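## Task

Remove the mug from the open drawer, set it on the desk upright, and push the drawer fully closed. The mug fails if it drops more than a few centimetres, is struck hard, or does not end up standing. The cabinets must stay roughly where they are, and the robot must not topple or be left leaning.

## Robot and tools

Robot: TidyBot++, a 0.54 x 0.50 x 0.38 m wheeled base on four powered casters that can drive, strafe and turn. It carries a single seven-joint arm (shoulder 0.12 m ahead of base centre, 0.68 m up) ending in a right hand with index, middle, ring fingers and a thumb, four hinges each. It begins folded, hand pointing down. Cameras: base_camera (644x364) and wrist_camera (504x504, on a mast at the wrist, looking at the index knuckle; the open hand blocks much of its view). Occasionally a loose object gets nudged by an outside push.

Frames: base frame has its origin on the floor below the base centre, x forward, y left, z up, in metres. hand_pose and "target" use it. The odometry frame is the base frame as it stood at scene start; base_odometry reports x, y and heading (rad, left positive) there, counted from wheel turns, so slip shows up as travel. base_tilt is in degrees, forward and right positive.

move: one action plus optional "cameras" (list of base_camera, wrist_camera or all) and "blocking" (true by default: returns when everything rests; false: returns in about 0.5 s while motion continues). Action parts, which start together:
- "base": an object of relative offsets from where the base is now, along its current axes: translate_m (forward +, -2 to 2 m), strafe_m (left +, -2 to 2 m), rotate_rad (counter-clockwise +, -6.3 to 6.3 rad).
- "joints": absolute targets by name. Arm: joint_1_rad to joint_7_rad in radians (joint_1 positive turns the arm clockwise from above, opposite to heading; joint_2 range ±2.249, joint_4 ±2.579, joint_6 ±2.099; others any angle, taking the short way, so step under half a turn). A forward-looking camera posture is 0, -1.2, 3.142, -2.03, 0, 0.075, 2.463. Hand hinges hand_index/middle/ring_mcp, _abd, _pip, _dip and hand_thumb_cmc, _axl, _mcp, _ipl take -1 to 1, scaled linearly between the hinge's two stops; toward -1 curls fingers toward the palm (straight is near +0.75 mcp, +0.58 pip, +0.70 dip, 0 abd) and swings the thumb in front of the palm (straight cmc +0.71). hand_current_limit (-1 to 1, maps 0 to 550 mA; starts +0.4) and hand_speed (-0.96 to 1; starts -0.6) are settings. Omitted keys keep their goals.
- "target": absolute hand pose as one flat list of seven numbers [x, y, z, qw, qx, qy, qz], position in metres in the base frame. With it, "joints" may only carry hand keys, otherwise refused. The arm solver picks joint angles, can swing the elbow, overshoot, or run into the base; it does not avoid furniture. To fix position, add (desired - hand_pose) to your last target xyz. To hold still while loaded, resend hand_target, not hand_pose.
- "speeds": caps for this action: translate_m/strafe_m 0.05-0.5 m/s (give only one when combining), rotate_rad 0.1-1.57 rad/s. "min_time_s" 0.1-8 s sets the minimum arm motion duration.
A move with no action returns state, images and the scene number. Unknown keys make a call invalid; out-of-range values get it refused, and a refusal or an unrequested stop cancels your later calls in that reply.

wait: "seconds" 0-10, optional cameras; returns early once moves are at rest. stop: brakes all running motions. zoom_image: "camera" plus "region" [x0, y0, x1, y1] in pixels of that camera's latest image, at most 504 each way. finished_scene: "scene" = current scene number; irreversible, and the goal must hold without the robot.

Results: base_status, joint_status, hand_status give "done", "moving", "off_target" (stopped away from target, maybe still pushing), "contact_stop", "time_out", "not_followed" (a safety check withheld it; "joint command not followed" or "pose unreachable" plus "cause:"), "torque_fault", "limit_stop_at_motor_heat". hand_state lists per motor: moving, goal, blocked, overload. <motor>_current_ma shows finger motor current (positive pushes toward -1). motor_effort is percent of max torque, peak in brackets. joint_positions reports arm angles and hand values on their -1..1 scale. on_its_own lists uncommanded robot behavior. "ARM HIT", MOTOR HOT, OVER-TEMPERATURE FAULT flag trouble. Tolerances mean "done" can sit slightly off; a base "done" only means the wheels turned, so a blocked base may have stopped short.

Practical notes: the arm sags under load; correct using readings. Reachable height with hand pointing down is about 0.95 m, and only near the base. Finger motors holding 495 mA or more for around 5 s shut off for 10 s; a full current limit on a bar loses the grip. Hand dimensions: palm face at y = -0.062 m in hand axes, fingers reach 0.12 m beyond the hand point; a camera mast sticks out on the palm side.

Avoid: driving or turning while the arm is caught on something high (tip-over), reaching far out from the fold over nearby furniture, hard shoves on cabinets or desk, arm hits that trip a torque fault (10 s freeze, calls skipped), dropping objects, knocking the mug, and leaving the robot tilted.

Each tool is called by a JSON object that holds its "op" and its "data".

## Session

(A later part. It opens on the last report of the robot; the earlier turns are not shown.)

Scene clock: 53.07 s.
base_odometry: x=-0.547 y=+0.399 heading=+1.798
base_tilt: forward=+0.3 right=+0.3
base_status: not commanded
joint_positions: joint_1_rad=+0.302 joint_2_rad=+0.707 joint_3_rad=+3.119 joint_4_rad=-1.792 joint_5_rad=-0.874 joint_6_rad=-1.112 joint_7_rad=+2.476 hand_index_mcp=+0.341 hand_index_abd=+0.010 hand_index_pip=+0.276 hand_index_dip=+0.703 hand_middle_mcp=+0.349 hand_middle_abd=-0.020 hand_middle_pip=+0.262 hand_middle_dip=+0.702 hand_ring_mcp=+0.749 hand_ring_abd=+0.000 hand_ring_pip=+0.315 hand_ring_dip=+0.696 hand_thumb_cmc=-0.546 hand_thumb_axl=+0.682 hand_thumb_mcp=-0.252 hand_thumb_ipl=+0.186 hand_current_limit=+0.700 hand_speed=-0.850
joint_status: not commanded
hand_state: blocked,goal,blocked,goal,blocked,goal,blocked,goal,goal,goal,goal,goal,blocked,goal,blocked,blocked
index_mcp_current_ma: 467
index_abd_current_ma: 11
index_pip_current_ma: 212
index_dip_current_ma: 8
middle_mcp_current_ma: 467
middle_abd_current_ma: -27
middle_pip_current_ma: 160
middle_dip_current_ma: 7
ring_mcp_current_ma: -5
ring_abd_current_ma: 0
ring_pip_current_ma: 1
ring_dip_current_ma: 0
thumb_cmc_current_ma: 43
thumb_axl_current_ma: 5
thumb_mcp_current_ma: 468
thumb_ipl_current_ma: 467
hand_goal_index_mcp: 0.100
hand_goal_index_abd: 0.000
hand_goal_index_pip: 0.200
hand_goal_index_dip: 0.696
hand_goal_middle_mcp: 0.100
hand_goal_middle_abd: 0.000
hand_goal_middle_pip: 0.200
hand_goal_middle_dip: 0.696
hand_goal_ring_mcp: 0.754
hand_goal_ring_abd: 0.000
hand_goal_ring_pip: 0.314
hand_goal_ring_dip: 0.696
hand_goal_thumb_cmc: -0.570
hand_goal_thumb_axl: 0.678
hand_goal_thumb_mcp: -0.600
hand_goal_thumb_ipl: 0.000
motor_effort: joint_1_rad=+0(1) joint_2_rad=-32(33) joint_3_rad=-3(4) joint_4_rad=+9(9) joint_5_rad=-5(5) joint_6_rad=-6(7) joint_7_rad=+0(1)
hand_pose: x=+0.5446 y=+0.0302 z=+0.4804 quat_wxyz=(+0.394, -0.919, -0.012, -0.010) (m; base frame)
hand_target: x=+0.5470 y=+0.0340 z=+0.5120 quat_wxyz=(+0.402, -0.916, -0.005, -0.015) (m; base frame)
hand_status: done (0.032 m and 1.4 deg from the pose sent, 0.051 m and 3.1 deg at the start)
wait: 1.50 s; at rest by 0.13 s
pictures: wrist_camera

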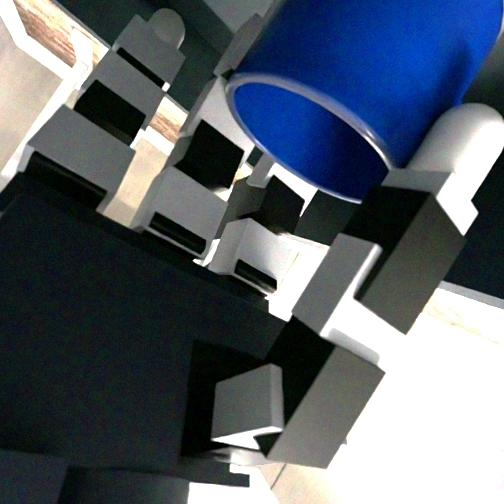

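{"op": "move", "data": {"target": [0.54, 0.034, 0.60, 0.402, -0.916, -0.005, -0.015], "min_time_s": 3.5, "cameras": ["wrist_camera"]}}

Scene clock: 57.00 s.
move: done
base_odometry: x=-0.547 y=+0.399 heading=+1.798
base_tilt: forward=+0.3 right=+0.3
base_status: not commanded
joint_positions: joint_1_rad=+0.283 joint_2_rad=+0.548 joint_3_rad=+3.169 joint_4_rad=-1.737 joint_5_rad=-0.874 joint_6_rad=-1.261 joint_7_rad=+2.337 hand_index_mcp=+0.341 hand_index_abd=+0.010 hand_index_pip=+0.276 hand_index_dip=+0.703 hand_middle_mcp=+0.349 hand_middle_abd=-0.020 hand_middle_pip=+0.262 hand_middle_dip=+0.702 hand_ring_mcp=+0.749 hand_ring_abd=+0.000 hand_ring_pip=+0.315 hand_ring_dip=+0.696 hand_thumb_cmc=-0.545 hand_thumb_axl=+0.683 hand_thumb_mcp=-0.252 hand_thumb_ipl=+0.186 hand_current_limit=+0.700 hand_speed=-0.850
joint_status: not commanded
hand_state: blocked,goal,blocked,goal,blocked,goal,blocked,goal,goal,goal,goal,goal,blocked,goal,blocked,blocked
index_mcp_current_ma: 468
index_abd_current_ma: 11
index_pip_current_ma: 212
index_dip_current_ma: 8
middle_mcp_current_ma: 468
middle_abd_current_ma: -27
middle_pip_current_ma: 160
middle_dip_current_ma: 7
ring_mcp_current_ma: -5
ring_abd_current_ma: 0
ring_pip_current_ma: 1
ring_dip_current_ma: 0
thumb_cmc_current_ma: 45
thumb_axl_current_ma: 6
thumb_mcp_current_ma: 468
thumb_ipl_current_ma: 467
hand_goal_index_mcp: 0.100
hand_goal_index_abd: 0.000
hand_goal_index_pip: 0.200
hand_goal_index_dip: 0.696
hand_goal_middle_mcp: 0.100
hand_goal_middle_abd: 0.000
hand_goal_middle_pip: 0.200
hand_goal_middle_dip: 0.696
hand_goal_ring_mcp: 0.754
hand_goal_ring_abd: 0.000
hand_goal_ring_pip: 0.314
hand_goal_ring_dip: 0.696
hand_goal_thumb_cmc: -0.570
hand_goal_thumb_axl: 0.678
hand_goal_thumb_mcp: -0.600
hand_goal_thumb_ipl: 0.000
motor_effort: joint_1_rad=+1(1) joint_2_rad=-30(33) joint_3_rad=-3(4) joint_4_rad=+11(11) joint_5_rad=-6(6) joint_6_rad=-6(7) joint_7_rad=+1(1)
hand_pose: x=+0.5523 y=+0.0313 z=+0.5685 quat_wxyz=(+0.404, -0.914, +0.000, -0.030) (m; base frame)
hand_target: x=+0.5400 y=+0.0340 z=+0.6000 quat_wxyz=(+0.402, -0.916, -0.005, -0.015) (m; base frame)
hand_status: done (0.034 m and 1.9 deg from the pose sent, 0.120 m and 1.4 deg at the start)
pictures: wrist_camera

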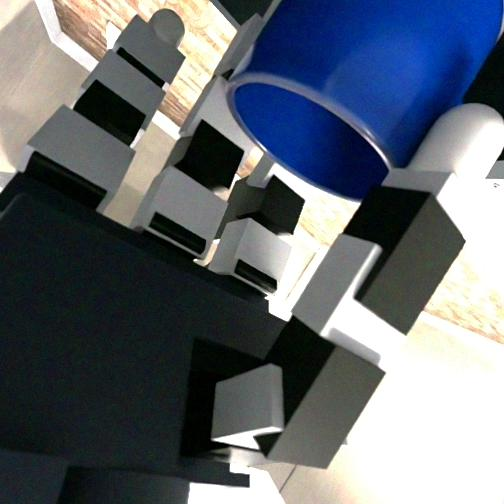

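{"op": "move", "data": {"target": [0.50, 0.034, 0.74, 0.402, -0.916, -0.005, -0.015], "min_time_s": 4, "cameras": ["wrist_camera"]}}

Scene clock: 61.40 s.
move: done
base_odometry: x=-0.547 y=+0.399 heading=+1.798
base_tilt: forward=+0.3 right=+0.3
base_status: not commanded
joint_positions: joint_1_rad=+0.254 joint_2_rad=+0.316 joint_3_rad=+3.240 joint_4_rad=-1.596 joint_5_rad=-0.859 joint_6_rad=-1.550 joint_7_rad=+2.095 hand_index_mcp=+0.339 hand_index_abd=+0.011 hand_index_pip=+0.276 hand_index_dip=+0.703 hand_middle_mcp=+0.347 hand_middle_abd=-0.020 hand_middle_pip=+0.261 hand_middle_dip=+0.702 hand_ring_mcp=+0.749 hand_ring_abd=+0.000 hand_ring_pip=+0.315 hand_ring_dip=+0.696 hand_thumb_cmc=-0.543 hand_thumb_axl=+0.684 hand_thumb_mcp=-0.252 hand_thumb_ipl=+0.186 hand_current_limit=+0.700 hand_speed=-0.850
joint_status: not commanded
hand_state: blocked,goal,blocked,goal,blocked,goal,blocked,goal,goal,goal,goal,goal,blocked,goal,blocked,blocked
index_mcp_current_ma: 468
index_abd_current_ma: 12
index_pip_current_ma: 210
index_dip_current_ma: 8
middle_mcp_current_ma: 468
middle_abd_current_ma: -27
middle_pip_current_ma: 153
middle_dip_current_ma: 6
ring_mcp_current_ma: -5
ring_abd_current_ma: 0
ring_pip_current_ma: 1
ring_dip_current_ma: 0
thumb_cmc_current_ma: 52
thumb_axl_current_ma: 8
thumb_mcp_current_ma: 468
thumb_ipl_current_ma: 467
hand_goal_index_mcp: 0.100
hand_goal_index_abd: 0.000
hand_goal_index_pip: 0.200
hand_goal_index_dip: 0.696
hand_goal_middle_mcp: 0.100
hand_goal_middle_abd: 0.000
hand_goal_middle_pip: 0.200
hand_goal_middle_dip: 0.696
hand_goal_ring_mcp: 0.754
hand_goal_ring_abd: 0.000
hand_goal_ring_pip: 0.314
hand_goal_ring_dip: 0.696
hand_goal_thumb_cmc: -0.570
hand_goal_thumb_axl: 0.678
hand_goal_thumb_mcp: -0.600
hand_goal_thumb_ipl: 0.000
motor_effort: joint_1_rad=+0(1) joint_2_rad=-25(31) joint_3_rad=-1(3) joint_4_rad=+14(14) joint_5_rad=-7(8) joint_6_rad=-4(6) joint_7_rad=+0(1)
hand_pose: x=+0.5247 y=+0.0390 z=+0.7159 quat_wxyz=(+0.419, -0.907, -0.003, -0.037) (m; base frame)
hand_target: x=+0.5000 y=+0.0340 z=+0.7400 quat_wxyz=(+0.402, -0.916, -0.005, -0.015) (m; base frame)
hand_status: done (0.035 m and 3.4 deg from the pose sent, 0.179 m and 1.9 deg at the start)
pictures: wrist_camera

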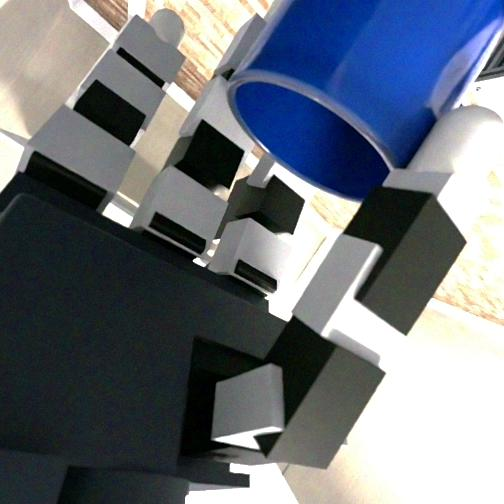

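{"op": "move", "data": {"base": {"translate_m":-0.2,"strafe_m":0.3}, "speeds": {"translate_m":0.3}, "joints": {"hand_thumb_cmc":-0.62}, "cameras": ["wrist_camera"]}}

Scene clock: 64.60 s.
move: off_target
base_odometry: x=-0.795 y=+0.137 heading=+1.798
base_tilt: forward=+0.3 right=+0.3
base_status: done
joint_positions: joint_1_rad=+0.241 joint_2_rad=+0.307 joint_3_rad=+3.248 joint_4_rad=-1.593 joint_5_rad=-0.856 joint_6_rad=-1.559 joint_7_rad=+2.094 hand_index_mcp=+0.320 hand_index_abd=+0.011 hand_index_pip=+0.274 hand_index_dip=+0.703 hand_middle_mcp=+0.332 hand_middle_abd=-0.020 hand_middle_pip=+0.259 hand_middle_dip=+0.701 hand_ring_mcp=+0.748 hand_ring_abd=+0.000 hand_ring_pip=+0.315 hand_ring_dip=+0.696 hand_thumb_cmc=-0.560 hand_thumb_axl=+0.685 hand_thumb_mcp=-0.239 hand_thumb_ipl=+0.186 hand_current_limit=+0.700 hand_speed=-0.850
joint_status: hand_thumb_cmc off_target (ended at -0.560, target -0.620)
hand_state: blocked,goal,blocked,goal,blocked,goal,blocked,goal,goal,goal,goal,goal,blocked,goal,blocked,blocked
index_mcp_current_ma: 467
index_abd_current_ma: 12
index_pip_current_ma: 204
index_dip_current_ma: 8
middle_mcp_current_ma: 468
middle_abd_current_ma: -27
middle_pip_current_ma: 147
middle_dip_current_ma: 5
ring_mcp_current_ma: -7
ring_abd_current_ma: 0
ring_pip_current_ma: 0
ring_dip_current_ma: 0
thumb_cmc_current_ma: 155
thumb_axl_current_ma: 11
thumb_mcp_current_ma: 468
thumb_ipl_current_ma: 468
hand_goal_index_mcp: 0.100
hand_goal_index_abd: 0.000
hand_goal_index_pip: 0.200
hand_goal_index_dip: 0.696
hand_goal_middle_mcp: 0.100
hand_goal_middle_abd: 0.000
hand_goal_middle_pip: 0.200
hand_goal_middle_dip: 0.696
hand_goal_ring_mcp: 0.754
hand_goal_ring_abd: 0.000
hand_goal_ring_pip: 0.314
hand_goal_ring_dip: 0.696
hand_goal_thumb_cmc: -0.620
hand_goal_thumb_axl: 0.678
hand_goal_thumb_mcp: -0.600
hand_goal_thumb_ipl: 0.000
motor_effort: joint_1_rad=+0(2) joint_2_rad=-26(29) joint_3_rad=-1(3) joint_4_rad=+14(15) joint_5_rad=-7(8) joint_6_rad=-4(5) joint_7_rad=+0(1)
hand_pose: x=+0.5225 y=+0.0412 z=+0.7202 quat_wxyz=(+0.418, -0.908, -0.010, -0.037) (m; base frame)
hand_target: x=+0.5000 y=+0.0340 z=+0.7400 quat_wxyz=(+0.402, -0.916, -0.005, -0.015) (m; base frame)
hand_status: not commanded
pictures: wrist_camera

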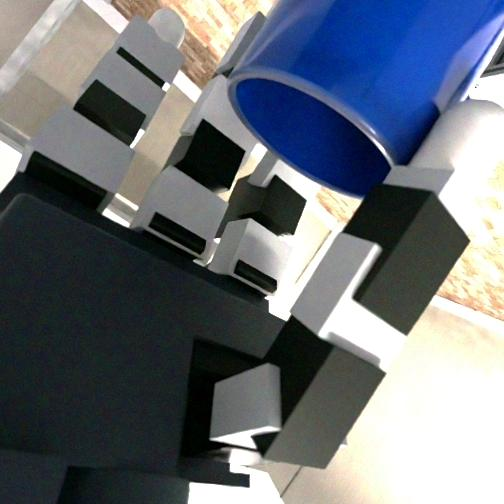

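{"op": "move", "data": {"base": {"translate_m":0.198,"strafe_m":0.384,"rotate_rad":1.53}, "speeds": {"translate_m":0.25,"rotate_rad":0.7}, "cameras": ["all"]}}

Scene clock: 67.73 s.
move: done
base_odometry: x=-1.214 y=+0.244 heading=-2.956
base_tilt: forward=+0.3 right=+0.3
base_status: done
joint_positions: joint_1_rad=+0.233 joint_2_rad=+0.307 joint_3_rad=+3.257 joint_4_rad=-1.591 joint_5_rad=-0.849 joint_6_rad=-1.562 joint_7_rad=+2.094 hand_index_mcp=+0.250 hand_index_abd=+0.011 hand_index_pip=+0.270 hand_index_dip=+0.705 hand_middle_mcp=+0.270 hand_middle_abd=-0.020 hand_middle_pip=+0.256 hand_middle_dip=+0.700 hand_ring_mcp=+0.748 hand_ring_abd=+0.000 hand_ring_pip=+0.315 hand_ring_dip=+0.696 hand_thumb_cmc=-0.561 hand_thumb_axl=+0.687 hand_thumb_mcp=-0.203 hand_thumb_ipl=+0.186 hand_current_limit=+0.700 hand_speed=-0.850
joint_status: not commanded
hand_state: blocked,goal,blocked,goal,blocked,goal,blocked,goal,goal,goal,goal,goal,blocked,goal,blocked,blocked
index_mcp_current_ma: 467
index_abd_current_ma: 12
index_pip_current_ma: 188
index_dip_current_ma: 10
middle_mcp_current_ma: 468
middle_abd_current_ma: -27
middle_pip_current_ma: 139
middle_dip_current_ma: 4
ring_mcp_current_ma: -7
ring_abd_current_ma: 0
ring_pip_current_ma: 0
ring_dip_current_ma: 0
thumb_cmc_current_ma: 152
thumb_axl_current_ma: 15
thumb_mcp_current_ma: 467
thumb_ipl_current_ma: 467
hand_goal_index_mcp: 0.100
hand_goal_index_abd: 0.000
hand_goal_index_pip: 0.200
hand_goal_index_dip: 0.696
hand_goal_middle_mcp: 0.100
hand_goal_middle_abd: 0.000
hand_goal_middle_pip: 0.200
hand_goal_middle_dip: 0.696
hand_goal_ring_mcp: 0.754
hand_goal_ring_abd: 0.000
hand_goal_ring_pip: 0.314
hand_goal_ring_dip: 0.696
hand_goal_thumb_cmc: -0.620
hand_goal_thumb_axl: 0.678
hand_goal_thumb_mcp: -0.600
hand_goal_thumb_ipl: 0.000
on_its_own: hand_index_mcp moved -0.069 toward your old target +0.100; hand_middle_mcp moved -0.062 toward your old target +0.100
motor_effort: joint_1_rad=+0(4) joint_2_rad=-26(28) joint_3_rad=-1(4) joint_4_rad=+14(14) joint_5_rad=-7(9) joint_6_rad=-4(5) joint_7_rad=+1(1)
hand_pose: x=+0.5216 y=+0.0393 z=+0.7195 quat_wxyz=(+0.414, -0.909, -0.010, -0.035) (m; base frame)
hand_target: x=+0.5000 y=+0.0340 z=+0.7400 quat_wxyz=(+0.402, -0.916, -0.005, -0.015) (m; base frame)
hand_status: not commanded
pictures: base_camera, wrist_camera

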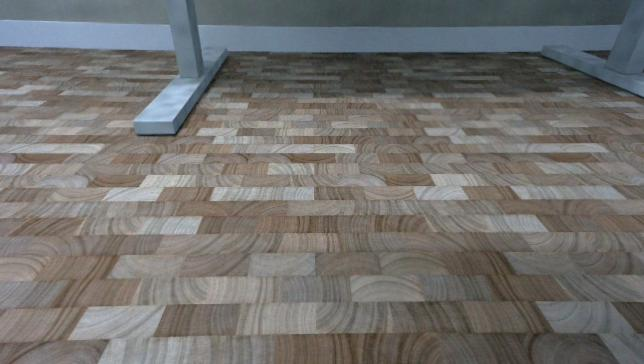

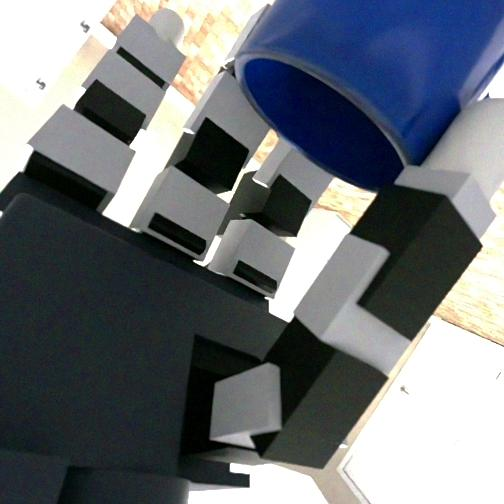

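{"op": "move", "data": {"target": [0.48, 0.03, 0.80, 0.3800, -0.8885, 0.2385, -0.1020], "min_time_s": 3, "joints": {"hand_index_mcp":0.17,"hand_middle_mcp":0.19}, "cameras": ["wrist_camera"]}}

Scene clock: 72.40 s.
move: off_target
base_odometry: x=-1.214 y=+0.244 heading=-2.956
base_tilt: forward=+0.3 right=+0.3
base_status: not commanded
joint_positions: joint_1_rad=+0.196 joint_2_rad=+0.063 joint_3_rad=+3.334 joint_4_rad=-1.641 joint_5_rad=-0.849 joint_6_rad=-1.460 joint_7_rad=+1.628 hand_index_mcp=+0.250 hand_index_abd=+0.011 hand_index_pip=+0.270 hand_index_dip=+0.705 hand_middle_mcp=+0.270 hand_middle_abd=-0.020 hand_middle_pip=+0.256 hand_middle_dip=+0.700 hand_ring_mcp=+0.748 hand_ring_abd=+0.000 hand_ring_pip=+0.315 hand_ring_dip=+0.696 hand_thumb_cmc=-0.561 hand_thumb_axl=+0.687 hand_thumb_mcp=-0.203 hand_thumb_ipl=+0.186 hand_current_limit=+0.700 hand_speed=-0.850
joint_status: hand_index_mcp off_target (ended at +0.250, target +0.170); hand_middle_mcp off_target (ended at +0.270, target +0.190)
hand_state: blocked,goal,blocked,goal,blocked,goal,blocked,goal,goal,goal,goal,goal,blocked,goal,blocked,blocked
index_mcp_current_ma: 248
index_abd_current_ma: 12
index_pip_current_ma: 188
index_dip_current_ma: 10
middle_mcp_current_ma: 245
middle_abd_current_ma: -27
middle_pip_current_ma: 139
middle_dip_current_ma: 4
ring_mcp_current_ma: -7
ring_abd_current_ma: 0
ring_pip_current_ma: 0
ring_dip_current_ma: 0
thumb_cmc_current_ma: 152
thumb_axl_current_ma: 15
thumb_mcp_current_ma: 468
thumb_ipl_current_ma: 468
hand_goal_index_mcp: 0.170
hand_goal_index_abd: 0.000
hand_goal_index_pip: 0.200
hand_goal_index_dip: 0.696
hand_goal_middle_mcp: 0.190
hand_goal_middle_abd: 0.000
hand_goal_middle_pip: 0.200
hand_goal_middle_dip: 0.696
hand_goal_ring_mcp: 0.754
hand_goal_ring_abd: 0.000
hand_goal_ring_pip: 0.314
hand_goal_ring_dip: 0.696
hand_goal_thumb_cmc: -0.620
hand_goal_thumb_axl: 0.678
hand_goal_thumb_mcp: -0.600
hand_goal_thumb_ipl: 0.000
motor_effort: joint_1_rad=+0(1) joint_2_rad=-20(26) joint_3_rad=-1(2) joint_4_rad=+15(16) joint_5_rad=-8(8) joint_6_rad=-1(4) joint_7_rad=+1(1)
hand_pose: x=+0.4808 y=+0.0386 z=+0.7947 quat_wxyz=(+0.396, -0.893, +0.199, -0.080) (m; base frame)
hand_target: x=+0.4800 y=+0.0300 z=+0.8000 quat_wxyz=(+0.380, -0.888, +0.238, -0.102) (m; base frame)
hand_status: done (0.010 m and 5.5 deg from the pose sent, 0.091 m and 30.0 deg at the start)
pictures: wrist_camera

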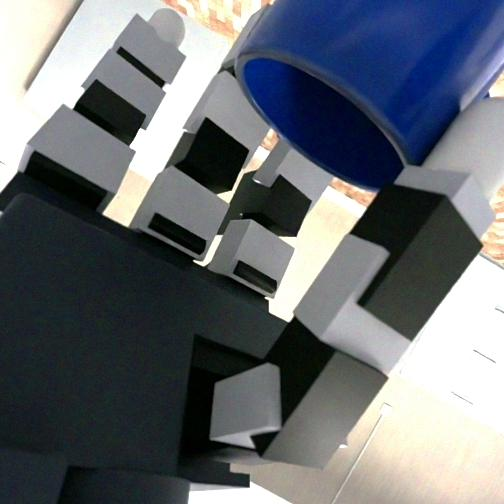

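{"op": "move", "data": {"target": [0.48, 0.02, 0.88, 0.3501, -0.7921, 0.4573, -0.2022], "min_time_s": 3, "cameras": ["wrist_camera"]}}

Scene clock: 75.90 s.
move: done
base_odometry: x=-1.214 y=+0.244 heading=-2.956
base_tilt: forward=+0.2 right=+0.3
base_status: not commanded
joint_positions: joint_1_rad=+0.239 joint_2_rad=-0.126 joint_3_rad=+3.232 joint_4_rad=-1.617 joint_5_rad=-0.687 joint_6_rad=-1.257 joint_7_rad=+1.011 hand_index_mcp=+0.250 hand_index_abd=+0.011 hand_index_pip=+0.270 hand_index_dip=+0.705 hand_middle_mcp=+0.270 hand_middle_abd=-0.020 hand_middle_pip=+0.256 hand_middle_dip=+0.700 hand_ring_mcp=+0.748 hand_ring_abd=+0.000 hand_ring_pip=+0.315 hand_ring_dip=+0.696 hand_thumb_cmc=-0.562 hand_thumb_axl=+0.687 hand_thumb_mcp=-0.203 hand_thumb_ipl=+0.186 hand_current_limit=+0.700 hand_speed=-0.850
joint_status: not commanded
hand_state: blocked,goal,blocked,goal,blocked,goal,blocked,goal,goal,goal,goal,goal,blocked,goal,blocked,blocked
index_mcp_current_ma: 248
index_abd_current_ma: 12
index_pip_current_ma: 188
index_dip_current_ma: 10
middle_mcp_current_ma: 245
middle_abd_current_ma: -27
middle_pip_current_ma: 139
middle_dip_current_ma: 4
ring_mcp_current_ma: -7
ring_abd_current_ma: 0
ring_pip_current_ma: 0
ring_dip_current_ma: 0
thumb_cmc_current_ma: 148
thumb_axl_current_ma: 15
thumb_mcp_current_ma: 468
thumb_ipl_current_ma: 467
hand_goal_index_mcp: 0.170
hand_goal_index_abd: 0.000
hand_goal_index_pip: 0.200
hand_goal_index_dip: 0.696
hand_goal_middle_mcp: 0.190
hand_goal_middle_abd: 0.000
hand_goal_middle_pip: 0.200
hand_goal_middle_dip: 0.696
hand_goal_ring_mcp: 0.754
hand_goal_ring_abd: 0.000
hand_goal_ring_pip: 0.314
hand_goal_ring_dip: 0.696
hand_goal_thumb_cmc: -0.620
hand_goal_thumb_axl: 0.678
hand_goal_thumb_mcp: -0.600
hand_goal_thumb_ipl: 0.000
motor_effort: joint_1_rad=+0(1) joint_2_rad=-14(20) joint_3_rad=+0(1) joint_4_rad=+17(17) joint_5_rad=-7(8) joint_6_rad=+3(3) joint_7_rad=+0(1)
hand_pose: x=+0.4651 y=+0.0377 z=+0.8546 quat_wxyz=(+0.359, -0.815, +0.433, -0.143) (m; base frame)
hand_target: x=+0.4800 y=+0.0200 z=+0.8800 quat_wxyz=(+0.350, -0.792, +0.457, -0.202) (m; base frame)
hand_status: done (0.034 m and 7.8 deg from the pose sent, 0.087 m and 35.2 deg at the start)
pictures: wrist_camera

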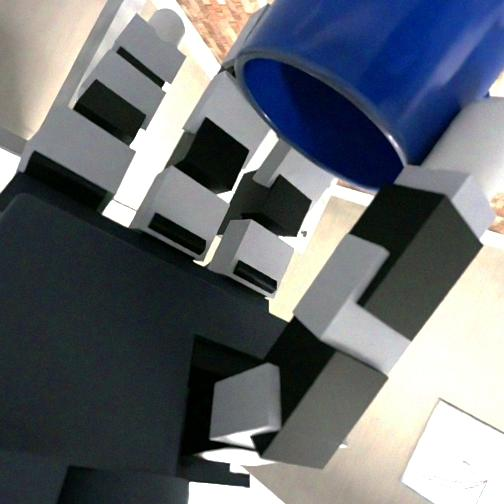

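{"op": "move", "data": {"target": [0.48, 0.0, 0.96, 0.2859, -0.6467, 0.6467, -0.2859], "min_time_s": 3, "cameras": ["wrist_camera"]}}

Scene clock: 79.63 s.
move: done
base_odometry: x=-1.214 y=+0.244 heading=-2.956
base_tilt: forward=+0.3 right=+0.3
base_status: not commanded
joint_positions: joint_1_rad=+0.559 joint_2_rad=-0.184 joint_3_rad=+2.871 joint_4_rad=-1.378 joint_5_rad=-0.332 joint_6_rad=-1.256 joint_7_rad=+0.334 hand_index_mcp=+0.250 hand_index_abd=+0.011 hand_index_pip=+0.270 hand_index_dip=+0.705 hand_middle_mcp=+0.270 hand_middle_abd=-0.020 hand_middle_pip=+0.256 hand_middle_dip=+0.700 hand_ring_mcp=+0.748 hand_ring_abd=+0.000 hand_ring_pip=+0.315 hand_ring_dip=+0.696 hand_thumb_cmc=-0.562 hand_thumb_axl=+0.687 hand_thumb_mcp=-0.203 hand_thumb_ipl=+0.186 hand_current_limit=+0.700 hand_speed=-0.850
joint_status: not commanded
hand_state: blocked,goal,blocked,goal,blocked,goal,blocked,goal,goal,goal,goal,goal,blocked,goal,blocked,blocked
index_mcp_current_ma: 248
index_abd_current_ma: 12
index_pip_current_ma: 188
index_dip_current_ma: 10
middle_mcp_current_ma: 245
middle_abd_current_ma: -27
middle_pip_current_ma: 139
middle_dip_current_ma: 4
ring_mcp_current_ma: -7
ring_abd_current_ma: 0
ring_pip_current_ma: 0
ring_dip_current_ma: 0
thumb_cmc_current_ma: 148
thumb_axl_current_ma: 15
thumb_mcp_current_ma: 468
thumb_ipl_current_ma: 468
hand_goal_index_mcp: 0.170
hand_goal_index_abd: 0.000
hand_goal_index_pip: 0.200
hand_goal_index_dip: 0.696
hand_goal_middle_mcp: 0.190
hand_goal_middle_abd: 0.000
hand_goal_middle_pip: 0.200
hand_goal_middle_dip: 0.696
hand_goal_ring_mcp: 0.754
hand_goal_ring_abd: 0.000
hand_goal_ring_pip: 0.314
hand_goal_ring_dip: 0.696
hand_goal_thumb_cmc: -0.620
hand_goal_thumb_axl: 0.678
hand_goal_thumb_mcp: -0.600
hand_goal_thumb_ipl: 0.000
motor_effort: joint_1_rad=+0(1) joint_2_rad=-11(15) joint_3_rad=+1(2) joint_4_rad=+18(18) joint_5_rad=-3(7) joint_6_rad=+6(7) joint_7_rad=+0(1)
hand_pose: x=+0.4694 y=+0.0092 z=+0.9291 quat_wxyz=(+0.277, -0.682, +0.637, -0.230) (m; base frame)
hand_target: x=+0.4800 y=+0.0000 z=+0.9600 quat_wxyz=(+0.286, -0.647, +0.647, -0.286) (m; base frame)
hand_status: done (0.034 m and 7.7 deg from the pose sent, 0.113 m and 36.3 deg at the start)
pictures: wrist_camera

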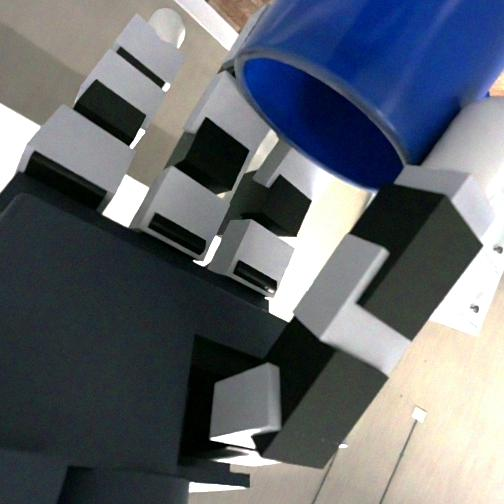

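{"op": "zoom_image", "data": {"camera": "wrist_camera", "region": [0, 0, 250, 250]}}

Scaled by 2.016 from the camera's 504x504 image, which has a finer 720x720 frame.

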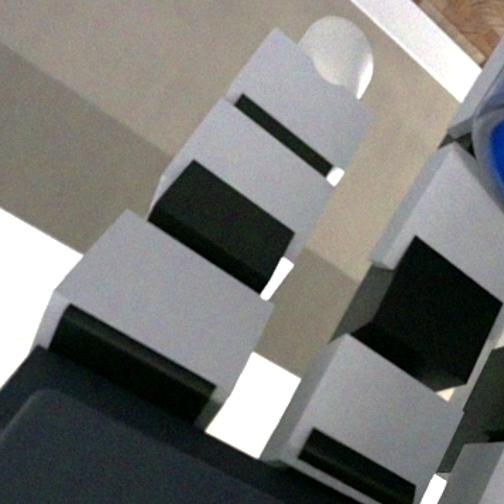

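{"op": "move", "data": {"target": [0.49, -0.01, 1.11, 0.290, -0.630, 0.651, -0.311], "min_time_s": 3.5, "cameras": ["wrist_camera"]}}

Scene clock: 84.80 s.
move: done
base_odometry: x=-1.214 y=+0.244 heading=-2.956
base_tilt: forward=+0.3 right=+0.3
base_status: not commanded
joint_positions: joint_1_rad=-0.015 joint_2_rad=+0.050 joint_3_rad=+3.321 joint_4_rad=-0.533 joint_5_rad=-0.149 joint_6_rad=-1.648 joint_7_rad=+0.143 hand_index_mcp=+0.250 hand_index_abd=+0.011 hand_index_pip=+0.270 hand_index_dip=+0.705 hand_middle_mcp=+0.270 hand_middle_abd=-0.020 hand_middle_pip=+0.256 hand_middle_dip=+0.700 hand_ring_mcp=+0.748 hand_ring_abd=+0.000 hand_ring_pip=+0.315 hand_ring_dip=+0.696 hand_thumb_cmc=-0.562 hand_thumb_axl=+0.687 hand_thumb_mcp=-0.203 hand_thumb_ipl=+0.186 hand_current_limit=+0.700 hand_speed=-0.850
joint_status: not commanded
hand_state: blocked,goal,blocked,goal,blocked,goal,blocked,goal,goal,goal,goal,goal,blocked,goal,blocked,blocked
index_mcp_current_ma: 248
index_abd_current_ma: 12
index_pip_current_ma: 188
index_dip_current_ma: 10
middle_mcp_current_ma: 245
middle_abd_current_ma: -27
middle_pip_current_ma: 139
middle_dip_current_ma: 4
ring_mcp_current_ma: -7
ring_abd_current_ma: 0
ring_pip_current_ma: 0
ring_dip_current_ma: 0
thumb_cmc_current_ma: 148
thumb_axl_current_ma: 15
thumb_mcp_current_ma: 468
thumb_ipl_current_ma: 467
hand_goal_index_mcp: 0.170
hand_goal_index_abd: 0.000
hand_goal_index_pip: 0.200
hand_goal_index_dip: 0.696
hand_goal_middle_mcp: 0.190
hand_goal_middle_abd: 0.000
hand_goal_middle_pip: 0.200
hand_goal_middle_dip: 0.696
hand_goal_ring_mcp: 0.754
hand_goal_ring_abd: 0.000
hand_goal_ring_pip: 0.314
hand_goal_ring_dip: 0.696
hand_goal_thumb_cmc: -0.620
hand_goal_thumb_axl: 0.678
hand_goal_thumb_mcp: -0.600
hand_goal_thumb_ipl: 0.000
motor_effort: joint_1_rad=+0(1) joint_2_rad=-16(17) joint_3_rad=-1(2) joint_4_rad=+13(19) joint_5_rad=-1(3) joint_6_rad=+9(9) joint_7_rad=+0(1)
hand_pose: x=+0.5000 y=-0.0032 z=+1.1129 quat_wxyz=(+0.307, -0.655, +0.612, -0.319) (m; base frame)
hand_target: x=+0.4900 y=-0.0100 z=+1.1100 quat_wxyz=(+0.290, -0.630, +0.651, -0.311) (m; base frame)
hand_status: done (0.012 m and 5.7 deg from the pose sent, 0.183 m and 11.2 deg at the start)
pictures: wrist_camera

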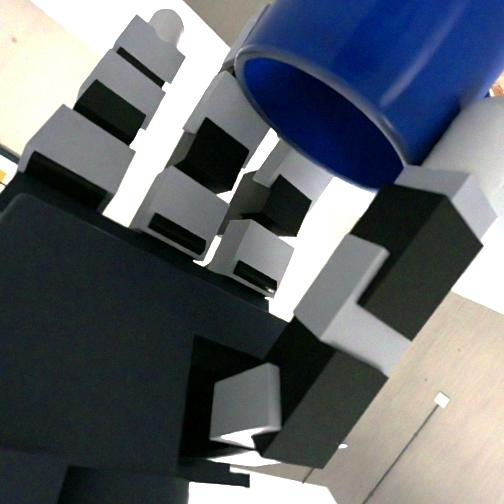

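{"op": "zoom_image", "data": {"camera": "wrist_camera", "region": [220, 0, 500, 220]}}

Scaled by 1.800 from the camera's 504x504 image, which has a finer 720x720 frame.

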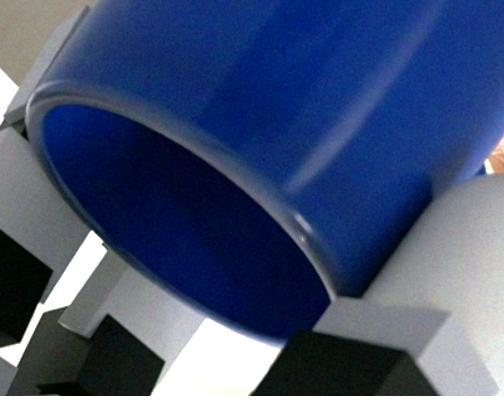

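{"op": "move", "data": {"base": {"translate_m":0.4}, "speeds": {"translate_m":0.2}, "cameras": ["all"]}}

Scene clock: 89.80 s.
move: done
base_odometry: x=-1.607 y=+0.170 heading=-2.955
base_tilt: forward=+0.3 right=+0.3
base_status: done
joint_positions: joint_1_rad=-0.016 joint_2_rad=+0.069 joint_3_rad=+3.321 joint_4_rad=-0.530 joint_5_rad=-0.146 joint_6_rad=-1.653 joint_7_rad=+0.143 hand_index_mcp=+0.250 hand_index_abd=+0.011 hand_index_pip=+0.270 hand_index_dip=+0.705 hand_middle_mcp=+0.270 hand_middle_abd=-0.020 hand_middle_pip=+0.256 hand_middle_dip=+0.700 hand_ring_mcp=+0.748 hand_ring_abd=+0.000 hand_ring_pip=+0.315 hand_ring_dip=+0.696 hand_thumb_cmc=-0.562 hand_thumb_axl=+0.687 hand_thumb_mcp=-0.203 hand_thumb_ipl=+0.186 hand_current_limit=+0.700 hand_speed=-0.850
joint_status: not commanded
hand_state: blocked,goal,blocked,goal,blocked,goal,blocked,goal,goal,goal,goal,goal,blocked,goal,blocked,blocked
index_mcp_current_ma: 248
index_abd_current_ma: 12
index_pip_current_ma: 188
index_dip_current_ma: 10
middle_mcp_current_ma: 245
middle_abd_current_ma: -27
middle_pip_current_ma: 139
middle_dip_current_ma: 4
ring_mcp_current_ma: -7
ring_abd_current_ma: 0
ring_pip_current_ma: 0
ring_dip_current_ma: 0
thumb_cmc_current_ma: 148
thumb_axl_current_ma: 15
thumb_mcp_current_ma: 468
thumb_ipl_current_ma: 467
hand_goal_index_mcp: 0.170
hand_goal_index_abd: 0.000
hand_goal_index_pip: 0.200
hand_goal_index_dip: 0.696
hand_goal_middle_mcp: 0.190
hand_goal_middle_abd: 0.000
hand_goal_middle_pip: 0.200
hand_goal_middle_dip: 0.696
hand_goal_ring_mcp: 0.754
hand_goal_ring_abd: 0.000
hand_goal_ring_pip: 0.314
hand_goal_ring_dip: 0.696
hand_goal_thumb_cmc: -0.620
hand_goal_thumb_axl: 0.678
hand_goal_thumb_mcp: -0.600
hand_goal_thumb_ipl: 0.000
motor_effort: joint_1_rad=+0(1) joint_2_rad=-16(20) joint_3_rad=+1(1) joint_4_rad=+13(14) joint_5_rad=-1(2) joint_6_rad=+8(10) joint_7_rad=+1(1)
hand_pose: x=+0.5066 y=-0.0034 z=+1.1057 quat_wxyz=(+0.300, -0.658, +0.616, -0.312) (m; base frame)
hand_target: x=+0.4900 y=-0.0100 z=+1.1100 quat_wxyz=(+0.290, -0.630, +0.651, -0.311) (m; base frame)
hand_status: not commanded
pictures: base_camera, wrist_camera

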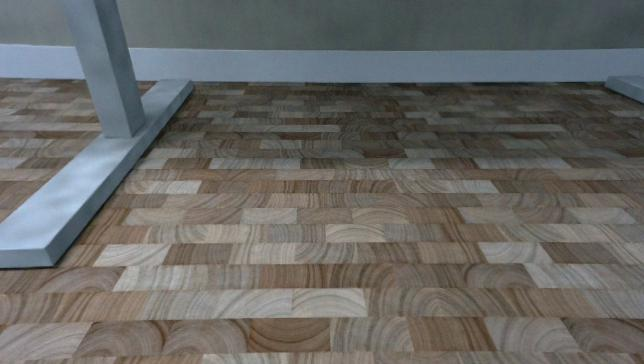

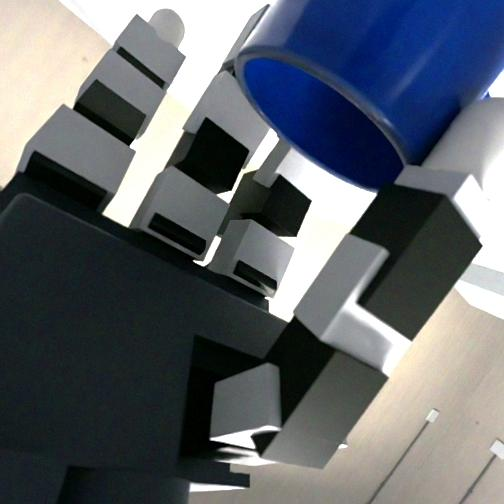

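{"op": "move", "data": {"base": {"translate_m":0.18}, "speeds": {"translate_m":0.15}, "cameras": ["all"]}}

Scene clock: 92.10 s.
move: done
base_odometry: x=-1.784 y=+0.136 heading=-2.954
base_tilt: forward=+0.3 right=+0.3
base_status: done
joint_positions: joint_1_rad=-0.016 joint_2_rad=+0.073 joint_3_rad=+3.321 joint_4_rad=-0.529 joint_5_rad=-0.146 joint_6_rad=-1.655 joint_7_rad=+0.142 hand_index_mcp=+0.250 hand_index_abd=+0.011 hand_index_pip=+0.270 hand_index_dip=+0.705 hand_middle_mcp=+0.270 hand_middle_abd=-0.020 hand_middle_pip=+0.256 hand_middle_dip=+0.700 hand_ring_mcp=+0.748 hand_ring_abd=+0.000 hand_ring_pip=+0.315 hand_ring_dip=+0.696 hand_thumb_cmc=-0.562 hand_thumb_axl=+0.687 hand_thumb_mcp=-0.203 hand_thumb_ipl=+0.186 hand_current_limit=+0.700 hand_speed=-0.850
joint_status: not commanded
hand_state: blocked,goal,blocked,goal,blocked,goal,blocked,goal,goal,goal,goal,goal,blocked,goal,blocked,blocked
index_mcp_current_ma: 248
index_abd_current_ma: 12
index_pip_current_ma: 188
index_dip_current_ma: 10
middle_mcp_current_ma: 245
middle_abd_current_ma: -27
middle_pip_current_ma: 139
middle_dip_current_ma: 4
ring_mcp_current_ma: -7
ring_abd_current_ma: 0
ring_pip_current_ma: 0
ring_dip_current_ma: 0
thumb_cmc_current_ma: 148
thumb_axl_current_ma: 15
thumb_mcp_current_ma: 468
thumb_ipl_current_ma: 468
hand_goal_index_mcp: 0.170
hand_goal_index_abd: 0.000
hand_goal_index_pip: 0.200
hand_goal_index_dip: 0.696
hand_goal_middle_mcp: 0.190
hand_goal_middle_abd: 0.000
hand_goal_middle_pip: 0.200
hand_goal_middle_dip: 0.696
hand_goal_ring_mcp: 0.754
hand_goal_ring_abd: 0.000
hand_goal_ring_pip: 0.314
hand_goal_ring_dip: 0.696
hand_goal_thumb_cmc: -0.620
hand_goal_thumb_axl: 0.678
hand_goal_thumb_mcp: -0.600
hand_goal_thumb_ipl: 0.000
motor_effort: joint_1_rad=+0(1) joint_2_rad=-17(20) joint_3_rad=+0(1) joint_4_rad=+13(14) joint_5_rad=-1(2) joint_6_rad=+8(10) joint_7_rad=+1(1)
hand_pose: x=+0.5078 y=-0.0034 z=+1.1043 quat_wxyz=(+0.299, -0.659, +0.617, -0.311) (m; base frame)
hand_target: x=+0.4900 y=-0.0100 z=+1.1100 quat_wxyz=(+0.290, -0.630, +0.651, -0.311) (m; base frame)
hand_status: not commanded
pictures: base_camera, wrist_camera

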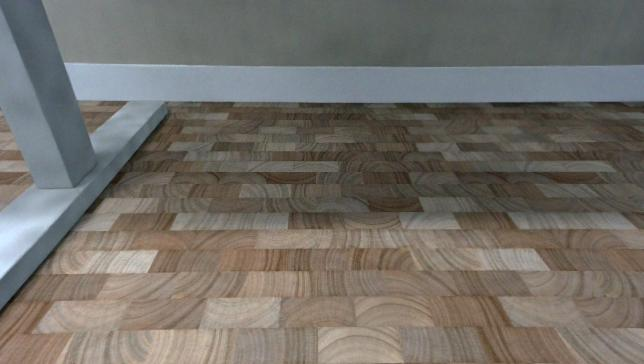

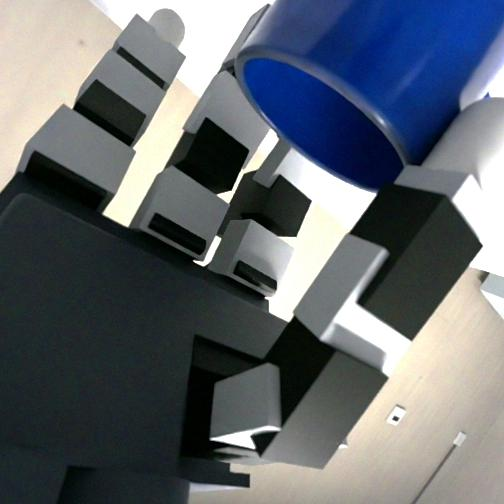

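{"op": "move", "data": {"target": [0.495, -0.01, 1.06, 0.290, -0.630, 0.651, -0.311], "min_time_s": 2.5, "cameras": ["wrist_camera"]}}

Scene clock: 95.50 s.
move: done
base_odometry: x=-1.784 y=+0.136 heading=-2.954
base_tilt: forward=+0.3 right=+0.3
base_status: not commanded
joint_positions: joint_1_rad=+0.161 joint_2_rad=-0.025 joint_3_rad=+3.109 joint_4_rad=-0.867 joint_5_rad=-0.114 joint_6_rad=-1.539 joint_7_rad=+0.142 hand_index_mcp=+0.250 hand_index_abd=+0.011 hand_index_pip=+0.270 hand_index_dip=+0.705 hand_middle_mcp=+0.270 hand_middle_abd=-0.020 hand_middle_pip=+0.256 hand_middle_dip=+0.700 hand_ring_mcp=+0.748 hand_ring_abd=+0.000 hand_ring_pip=+0.315 hand_ring_dip=+0.696 hand_thumb_cmc=-0.562 hand_thumb_axl=+0.687 hand_thumb_mcp=-0.203 hand_thumb_ipl=+0.186 hand_current_limit=+0.700 hand_speed=-0.850
joint_status: not commanded
hand_state: blocked,goal,blocked,goal,blocked,goal,blocked,goal,goal,goal,goal,goal,blocked,goal,blocked,blocked
index_mcp_current_ma: 248
index_abd_current_ma: 12
index_pip_current_ma: 188
index_dip_current_ma: 10
middle_mcp_current_ma: 245
middle_abd_current_ma: -27
middle_pip_current_ma: 139
middle_dip_current_ma: 4
ring_mcp_current_ma: -7
ring_abd_current_ma: 0
ring_pip_current_ma: 0
ring_dip_current_ma: 0
thumb_cmc_current_ma: 148
thumb_axl_current_ma: 15
thumb_mcp_current_ma: 467
thumb_ipl_current_ma: 468
hand_goal_index_mcp: 0.170
hand_goal_index_abd: 0.000
hand_goal_index_pip: 0.200
hand_goal_index_dip: 0.696
hand_goal_middle_mcp: 0.190
hand_goal_middle_abd: 0.000
hand_goal_middle_pip: 0.200
hand_goal_middle_dip: 0.696
hand_goal_ring_mcp: 0.754
hand_goal_ring_abd: 0.000
hand_goal_ring_pip: 0.314
hand_goal_ring_dip: 0.696
hand_goal_thumb_cmc: -0.620
hand_goal_thumb_axl: 0.678
hand_goal_thumb_mcp: -0.600
hand_goal_thumb_ipl: 0.000
motor_effort: joint_1_rad=+0(1) joint_2_rad=-16(18) joint_3_rad=+0(1) joint_4_rad=+15(16) joint_5_rad=-1(2) joint_6_rad=+8(9) joint_7_rad=+0(1)
hand_pose: x=+0.4880 y=-0.0006 z=+1.0356 quat_wxyz=(+0.267, -0.674, +0.637, -0.263) (m; base frame)
hand_target: x=+0.4950 y=-0.0100 z=+1.0600 quat_wxyz=(+0.290, -0.630, +0.651, -0.311) (m; base frame)
hand_status: done (0.027 m and 8.1 deg from the pose sent, 0.047 m and 5.2 deg at the start)
pictures: wrist_camera

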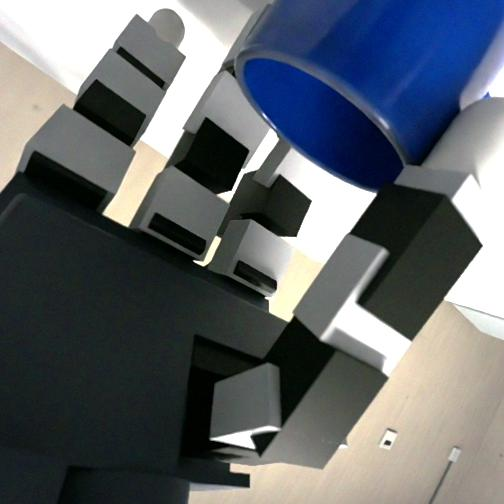

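{"op": "move", "data": {"joints": {"joint_1_rad":0,"joint_2_rad":-0.067,"joint_3_rad":3.142,"joint_4_rad":-0.82,"joint_5_rad":0,"joint_6_rad":-1.417,"joint_7_rad":0}, "min_time_s": 2, "cameras": ["wrist_camera"]}}

Scene clock: 98.77 s.
move: done
base_odometry: x=-1.784 y=+0.136 heading=-2.954
base_tilt: forward=+0.3 right=+0.3
base_status: not commanded
joint_positions: joint_1_rad=+0.019 joint_2_rad=-0.025 joint_3_rad=+3.122 joint_4_rad=-0.858 joint_5_rad=-0.053 joint_6_rad=-1.501 joint_7_rad=+0.074 hand_index_mcp=+0.250 hand_index_abd=+0.011 hand_index_pip=+0.270 hand_index_dip=+0.705 hand_middle_mcp=+0.270 hand_middle_abd=-0.020 hand_middle_pip=+0.256 hand_middle_dip=+0.700 hand_ring_mcp=+0.748 hand_ring_abd=+0.000 hand_ring_pip=+0.315 hand_ring_dip=+0.696 hand_thumb_cmc=-0.562 hand_thumb_axl=+0.687 hand_thumb_mcp=-0.203 hand_thumb_ipl=+0.186 hand_current_limit=+0.700 hand_speed=-0.850
joint_status: all done
hand_state: blocked,goal,blocked,goal,blocked,goal,blocked,goal,goal,goal,goal,goal,blocked,goal,blocked,blocked
index_mcp_current_ma: 248
index_abd_current_ma: 12
index_pip_current_ma: 188
index_dip_current_ma: 10
middle_mcp_current_ma: 245
middle_abd_current_ma: -27
middle_pip_current_ma: 139
middle_dip_current_ma: 4
ring_mcp_current_ma: -7
ring_abd_current_ma: 0
ring_pip_current_ma: 0
ring_dip_current_ma: 0
thumb_cmc_current_ma: 148
thumb_axl_current_ma: 15
thumb_mcp_current_ma: 468
thumb_ipl_current_ma: 467
hand_goal_index_mcp: 0.170
hand_goal_index_abd: 0.000
hand_goal_index_pip: 0.200
hand_goal_index_dip: 0.696
hand_goal_middle_mcp: 0.190
hand_goal_middle_abd: 0.000
hand_goal_middle_pip: 0.200
hand_goal_middle_dip: 0.696
hand_goal_ring_mcp: 0.754
hand_goal_ring_abd: 0.000
hand_goal_ring_pip: 0.314
hand_goal_ring_dip: 0.696
hand_goal_thumb_cmc: -0.620
hand_goal_thumb_axl: 0.678
hand_goal_thumb_mcp: -0.600
hand_goal_thumb_ipl: 0.000
motor_effort: joint_1_rad=+0(1) joint_2_rad=-16(17) joint_3_rad=+0(1) joint_4_rad=+16(16) joint_5_rad=-1(2) joint_6_rad=+7(9) joint_7_rad=+1(1)
hand_pose: x=+0.4979 y=+0.0343 z=+1.0442 quat_wxyz=(+0.286, -0.680, +0.619, -0.271) (m; base frame)
hand_target: x=+0.5068 y=+0.0239 z=+1.0908 quat_wxyz=(+0.330, -0.625, +0.625, -0.330) (m; base frame)
hand_status: not commanded
pictures: wrist_camera

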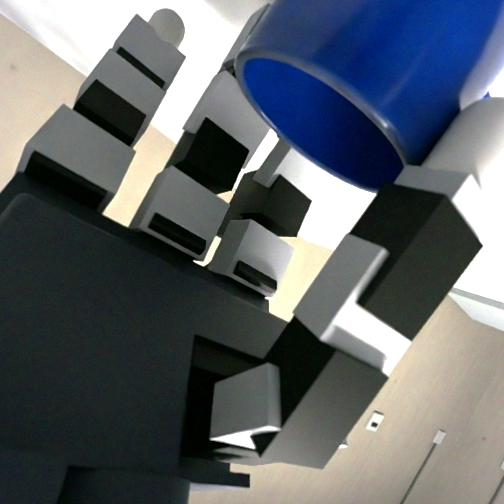

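{"op": "move", "data": {"joints": {"joint_1_rad":-0.02,"joint_2_rad":-0.1,"joint_3_rad":3.162,"joint_4_rad":-0.80,"joint_5_rad":0.05,"joint_6_rad":-1.31,"joint_7_rad":-0.08}, "min_time_s": 1.5, "cameras": ["wrist_camera"]}}

Scene clock: 100.73 s.
move: done
base_odometry: x=-1.784 y=+0.136 heading=-2.954
base_tilt: forward=+0.3 right=+0.3
base_status: not commanded
joint_positions: joint_1_rad=+0.000 joint_2_rad=-0.059 joint_3_rad=+3.142 joint_4_rad=-0.839 joint_5_rad=-0.004 joint_6_rad=-1.400 joint_7_rad=-0.005 hand_index_mcp=+0.250 hand_index_abd=+0.011 hand_index_pip=+0.270 hand_index_dip=+0.705 hand_middle_mcp=+0.270 hand_middle_abd=-0.020 hand_middle_pip=+0.256 hand_middle_dip=+0.700 hand_ring_mcp=+0.748 hand_ring_abd=+0.000 hand_ring_pip=+0.315 hand_ring_dip=+0.696 hand_thumb_cmc=-0.562 hand_thumb_axl=+0.687 hand_thumb_mcp=-0.203 hand_thumb_ipl=+0.186 hand_current_limit=+0.700 hand_speed=-0.850
joint_status: all done
hand_state: blocked,goal,blocked,goal,blocked,goal,blocked,goal,goal,goal,goal,goal,blocked,goal,blocked,blocked
index_mcp_current_ma: 248
index_abd_current_ma: 12
index_pip_current_ma: 188
index_dip_current_ma: 10
middle_mcp_current_ma: 245
middle_abd_current_ma: -27
middle_pip_current_ma: 139
middle_dip_current_ma: 4
ring_mcp_current_ma: -7
ring_abd_current_ma: 0
ring_pip_current_ma: 0
ring_dip_current_ma: 0
thumb_cmc_current_ma: 148
thumb_axl_current_ma: 15
thumb_mcp_current_ma: 467
thumb_ipl_current_ma: 468
hand_goal_index_mcp: 0.170
hand_goal_index_abd: 0.000
hand_goal_index_pip: 0.200
hand_goal_index_dip: 0.696
hand_goal_middle_mcp: 0.190
hand_goal_middle_abd: 0.000
hand_goal_middle_pip: 0.200
hand_goal_middle_dip: 0.696
hand_goal_ring_mcp: 0.754
hand_goal_ring_abd: 0.000
hand_goal_ring_pip: 0.314
hand_goal_ring_dip: 0.696
hand_goal_thumb_cmc: -0.620
hand_goal_thumb_axl: 0.678
hand_goal_thumb_mcp: -0.600
hand_goal_thumb_ipl: 0.000
motor_effort: joint_1_rad=+0(1) joint_2_rad=-15(17) joint_3_rad=+0(1) joint_4_rad=+16(16) joint_5_rad=+0(2) joint_6_rad=+9(10) joint_7_rad=+0(1)
hand_pose: x=+0.5139 y=+0.0255 z=+1.0835 quat_wxyz=(+0.329, -0.626, +0.628, -0.325) (m; base frame)
hand_target: x=+0.5182 y=+0.0140 z=+1.1370 quat_wxyz=(+0.378, -0.566, +0.626, -0.380) (m; base frame)
hand_status: not commanded
pictures: wrist_camera

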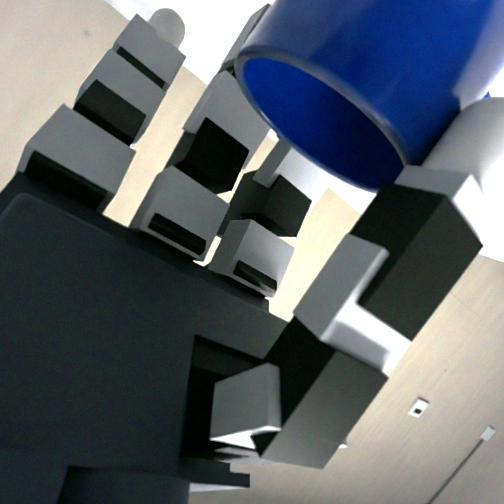

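{"op": "move", "data": {"joints": {"joint_1_rad":-0.02,"joint_2_rad":-0.168,"joint_3_rad":3.162,"joint_4_rad":-0.998,"joint_5_rad":0.05,"joint_6_rad":-1.18,"joint_7_rad":-0.08}, "min_time_s": 2, "cameras": ["wrist_camera"]}}

Scene clock: 104.23 s.
move: done
base_odometry: x=-1.784 y=+0.136 heading=-2.954
base_tilt: forward=+0.3 right=+0.3
base_status: not commanded
joint_positions: joint_1_rad=+0.000 joint_2_rad=-0.127 joint_3_rad=+3.142 joint_4_rad=-0.989 joint_5_rad=-0.004 joint_6_rad=-1.272 joint_7_rad=-0.005 hand_index_mcp=+0.250 hand_index_abd=+0.011 hand_index_pip=+0.270 hand_index_dip=+0.705 hand_middle_mcp=+0.270 hand_middle_abd=-0.020 hand_middle_pip=+0.256 hand_middle_dip=+0.700 hand_ring_mcp=+0.748 hand_ring_abd=+0.000 hand_ring_pip=+0.315 hand_ring_dip=+0.696 hand_thumb_cmc=-0.562 hand_thumb_axl=+0.687 hand_thumb_mcp=-0.203 hand_thumb_ipl=+0.186 hand_current_limit=+0.700 hand_speed=-0.850
joint_status: all done
hand_state: blocked,goal,blocked,goal,blocked,goal,blocked,goal,goal,goal,goal,goal,blocked,goal,blocked,blocked
index_mcp_current_ma: 248
index_abd_current_ma: 12
index_pip_current_ma: 188
index_dip_current_ma: 10
middle_mcp_current_ma: 245
middle_abd_current_ma: -27
middle_pip_current_ma: 139
middle_dip_current_ma: 4
ring_mcp_current_ma: -7
ring_abd_current_ma: 0
ring_pip_current_ma: 0
ring_dip_current_ma: 0
thumb_cmc_current_ma: 148
thumb_axl_current_ma: 15
thumb_mcp_current_ma: 468
thumb_ipl_current_ma: 467
hand_goal_index_mcp: 0.170
hand_goal_index_abd: 0.000
hand_goal_index_pip: 0.200
hand_goal_index_dip: 0.696
hand_goal_middle_mcp: 0.190
hand_goal_middle_abd: 0.000
hand_goal_middle_pip: 0.200
hand_goal_middle_dip: 0.696
hand_goal_ring_mcp: 0.754
hand_goal_ring_abd: 0.000
hand_goal_ring_pip: 0.314
hand_goal_ring_dip: 0.696
hand_goal_thumb_cmc: -0.620
hand_goal_thumb_axl: 0.678
hand_goal_thumb_mcp: -0.600
hand_goal_thumb_ipl: 0.000
motor_effort: joint_1_rad=+0(1) joint_2_rad=-14(16) joint_3_rad=+0(1) joint_4_rad=+17(17) joint_5_rad=+0(1) joint_6_rad=+9(10) joint_7_rad=+0(1)
hand_pose: x=+0.5140 y=+0.0255 z=+1.0713 quat_wxyz=(+0.344, -0.618, +0.621, -0.339) (m; base frame)
hand_target: x=+0.5192 y=+0.0137 z=+1.1048 quat_wxyz=(+0.378, -0.569, +0.624, -0.381) (m; base frame)
hand_status: not commanded
pictures: wrist_camera

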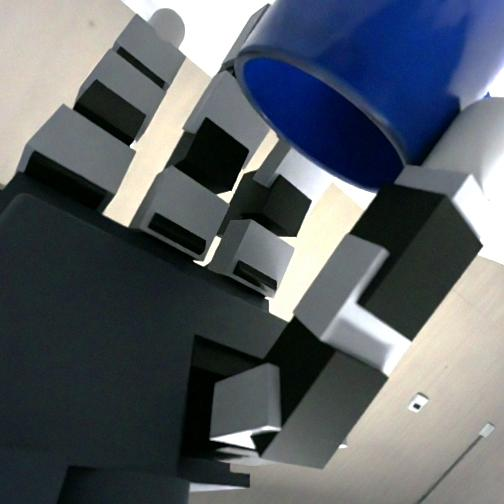

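{"op": "move", "data": {"joints": {"joint_1_rad":-0.02,"joint_2_rad":-0.211,"joint_3_rad":3.162,"joint_4_rad":-1.129,"joint_5_rad":0.05,"joint_6_rad":-1.132,"joint_7_rad":-0.08}, "min_time_s": 2, "cameras": ["wrist_camera"]}}

Scene clock: 107.07 s.
move: done
base_odometry: x=-1.784 y=+0.136 heading=-2.954
base_tilt: forward=+0.3 right=+0.3
base_status: not commanded
joint_positions: joint_1_rad=+0.000 joint_2_rad=-0.171 joint_3_rad=+3.142 joint_4_rad=-1.119 joint_5_rad=-0.003 joint_6_rad=-1.222 joint_7_rad=-0.005 hand_index_mcp=+0.250 hand_index_abd=+0.011 hand_index_pip=+0.270 hand_index_dip=+0.705 hand_middle_mcp=+0.270 hand_middle_abd=-0.020 hand_middle_pip=+0.256 hand_middle_dip=+0.700 hand_ring_mcp=+0.748 hand_ring_abd=+0.000 hand_ring_pip=+0.315 hand_ring_dip=+0.696 hand_thumb_cmc=-0.562 hand_thumb_axl=+0.687 hand_thumb_mcp=-0.203 hand_thumb_ipl=+0.186 hand_current_limit=+0.700 hand_speed=-0.850
joint_status: all done
hand_state: blocked,goal,blocked,goal,blocked,goal,blocked,goal,goal,goal,goal,goal,blocked,goal,blocked,blocked
index_mcp_current_ma: 248
index_abd_current_ma: 12
index_pip_current_ma: 188
index_dip_current_ma: 10
middle_mcp_current_ma: 245
middle_abd_current_ma: -27
middle_pip_current_ma: 139
middle_dip_current_ma: 4
ring_mcp_current_ma: -7
ring_abd_current_ma: 0
ring_pip_current_ma: 0
ring_dip_current_ma: 0
thumb_cmc_current_ma: 148
thumb_axl_current_ma: 15
thumb_mcp_current_ma: 467
thumb_ipl_current_ma: 468
hand_goal_index_mcp: 0.170
hand_goal_index_abd: 0.000
hand_goal_index_pip: 0.200
hand_goal_index_dip: 0.696
hand_goal_middle_mcp: 0.190
hand_goal_middle_abd: 0.000
hand_goal_middle_pip: 0.200
hand_goal_middle_dip: 0.696
hand_goal_ring_mcp: 0.754
hand_goal_ring_abd: 0.000
hand_goal_ring_pip: 0.314
hand_goal_ring_dip: 0.696
hand_goal_thumb_cmc: -0.620
hand_goal_thumb_axl: 0.678
hand_goal_thumb_mcp: -0.600
hand_goal_thumb_ipl: 0.000
motor_effort: joint_1_rad=+0(1) joint_2_rad=-13(15) joint_3_rad=+0(1) joint_4_rad=+17(18) joint_5_rad=+0(1) joint_6_rad=+10(11) joint_7_rad=+0(1)
hand_pose: x=+0.5039 y=+0.0254 z=+1.0395 quat_wxyz=(+0.332, -0.624, +0.627, -0.328) (m; base frame)
hand_target: x=+0.5108 y=+0.0137 z=+1.0708 quat_wxyz=(+0.366, -0.577, +0.630, -0.369) (m; base frame)
hand_status: not commanded
pictures: wrist_camera

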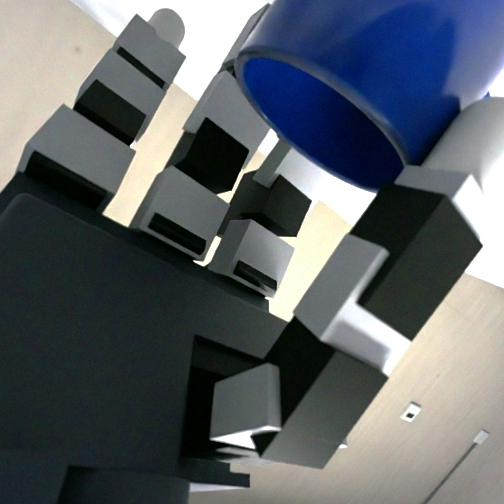

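{"op": "move", "data": {"joints": {"joint_1_rad":-0.02,"joint_2_rad":-0.23,"joint_3_rad":3.162,"joint_4_rad":-1.19,"joint_5_rad":0.05,"joint_6_rad":-1.09,"joint_7_rad":-0.08}, "min_time_s": 1.5, "cameras": ["wrist_camera"]}}

Scene clock: 114.20 s.
move: done
base_odometry: x=-1.784 y=+0.136 heading=-2.954
base_tilt: forward=+0.3 right=+0.3
base_status: not commanded
joint_positions: joint_1_rad=+0.000 joint_2_rad=-0.191 joint_3_rad=+3.142 joint_4_rad=-1.179 joint_5_rad=-0.003 joint_6_rad=-1.180 joint_7_rad=-0.005 hand_index_mcp=+0.250 hand_index_abd=+0.011 hand_index_pip=+0.270 hand_index_dip=+0.705 hand_middle_mcp=+0.270 hand_middle_abd=-0.020 hand_middle_pip=+0.256 hand_middle_dip=+0.700 hand_ring_mcp=+0.748 hand_ring_abd=+0.000 hand_ring_pip=+0.315 hand_ring_dip=+0.696 hand_thumb_cmc=-0.562 hand_thumb_axl=+0.687 hand_thumb_mcp=-0.203 hand_thumb_ipl=+0.186 hand_current_limit=+0.700 hand_speed=-0.850
joint_status: all done
hand_state: blocked,goal,blocked,goal,blocked,goal,blocked,goal,goal,goal,goal,goal,blocked,goal,blocked,blocked
index_mcp_current_ma: 248
index_abd_current_ma: 12
index_pip_current_ma: 188
index_dip_current_ma: 10
middle_mcp_current_ma: 245
middle_abd_current_ma: -27
middle_pip_current_ma: 139
middle_dip_current_ma: 4
ring_mcp_current_ma: -7
ring_abd_current_ma: 0
ring_pip_current_ma: 0
ring_dip_current_ma: 0
thumb_cmc_current_ma: 148
thumb_axl_current_ma: 15
thumb_mcp_current_ma: 467
thumb_ipl_current_ma: 467
hand_goal_index_mcp: 0.170
hand_goal_index_abd: 0.000
hand_goal_index_pip: 0.200
hand_goal_index_dip: 0.696
hand_goal_middle_mcp: 0.190
hand_goal_middle_abd: 0.000
hand_goal_middle_pip: 0.200
hand_goal_middle_dip: 0.696
hand_goal_ring_mcp: 0.754
hand_goal_ring_abd: 0.000
hand_goal_ring_pip: 0.314
hand_goal_ring_dip: 0.696
hand_goal_thumb_cmc: -0.620
hand_goal_thumb_axl: 0.678
hand_goal_thumb_mcp: -0.600
hand_goal_thumb_ipl: 0.000
motor_effort: joint_1_rad=+0(1) joint_2_rad=-12(13) joint_3_rad=+0(1) joint_4_rad=+18(18) joint_5_rad=-1(2) joint_6_rad=+9(11) joint_7_rad=+1(2)
hand_pose: x=+0.5034 y=+0.0254 z=+1.0282 quat_wxyz=(+0.333, -0.623, +0.627, -0.329) (m; base frame)
hand_target: x=+0.5107 y=+0.0138 z=+1.0584 quat_wxyz=(+0.366, -0.578, +0.630, -0.369) (m; base frame)
hand_status: not commanded
pictures: wrist_camera

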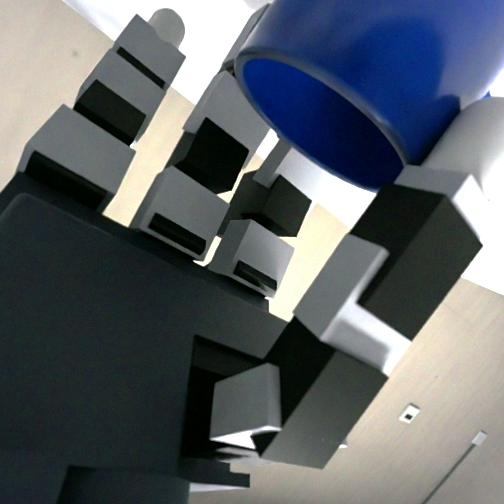

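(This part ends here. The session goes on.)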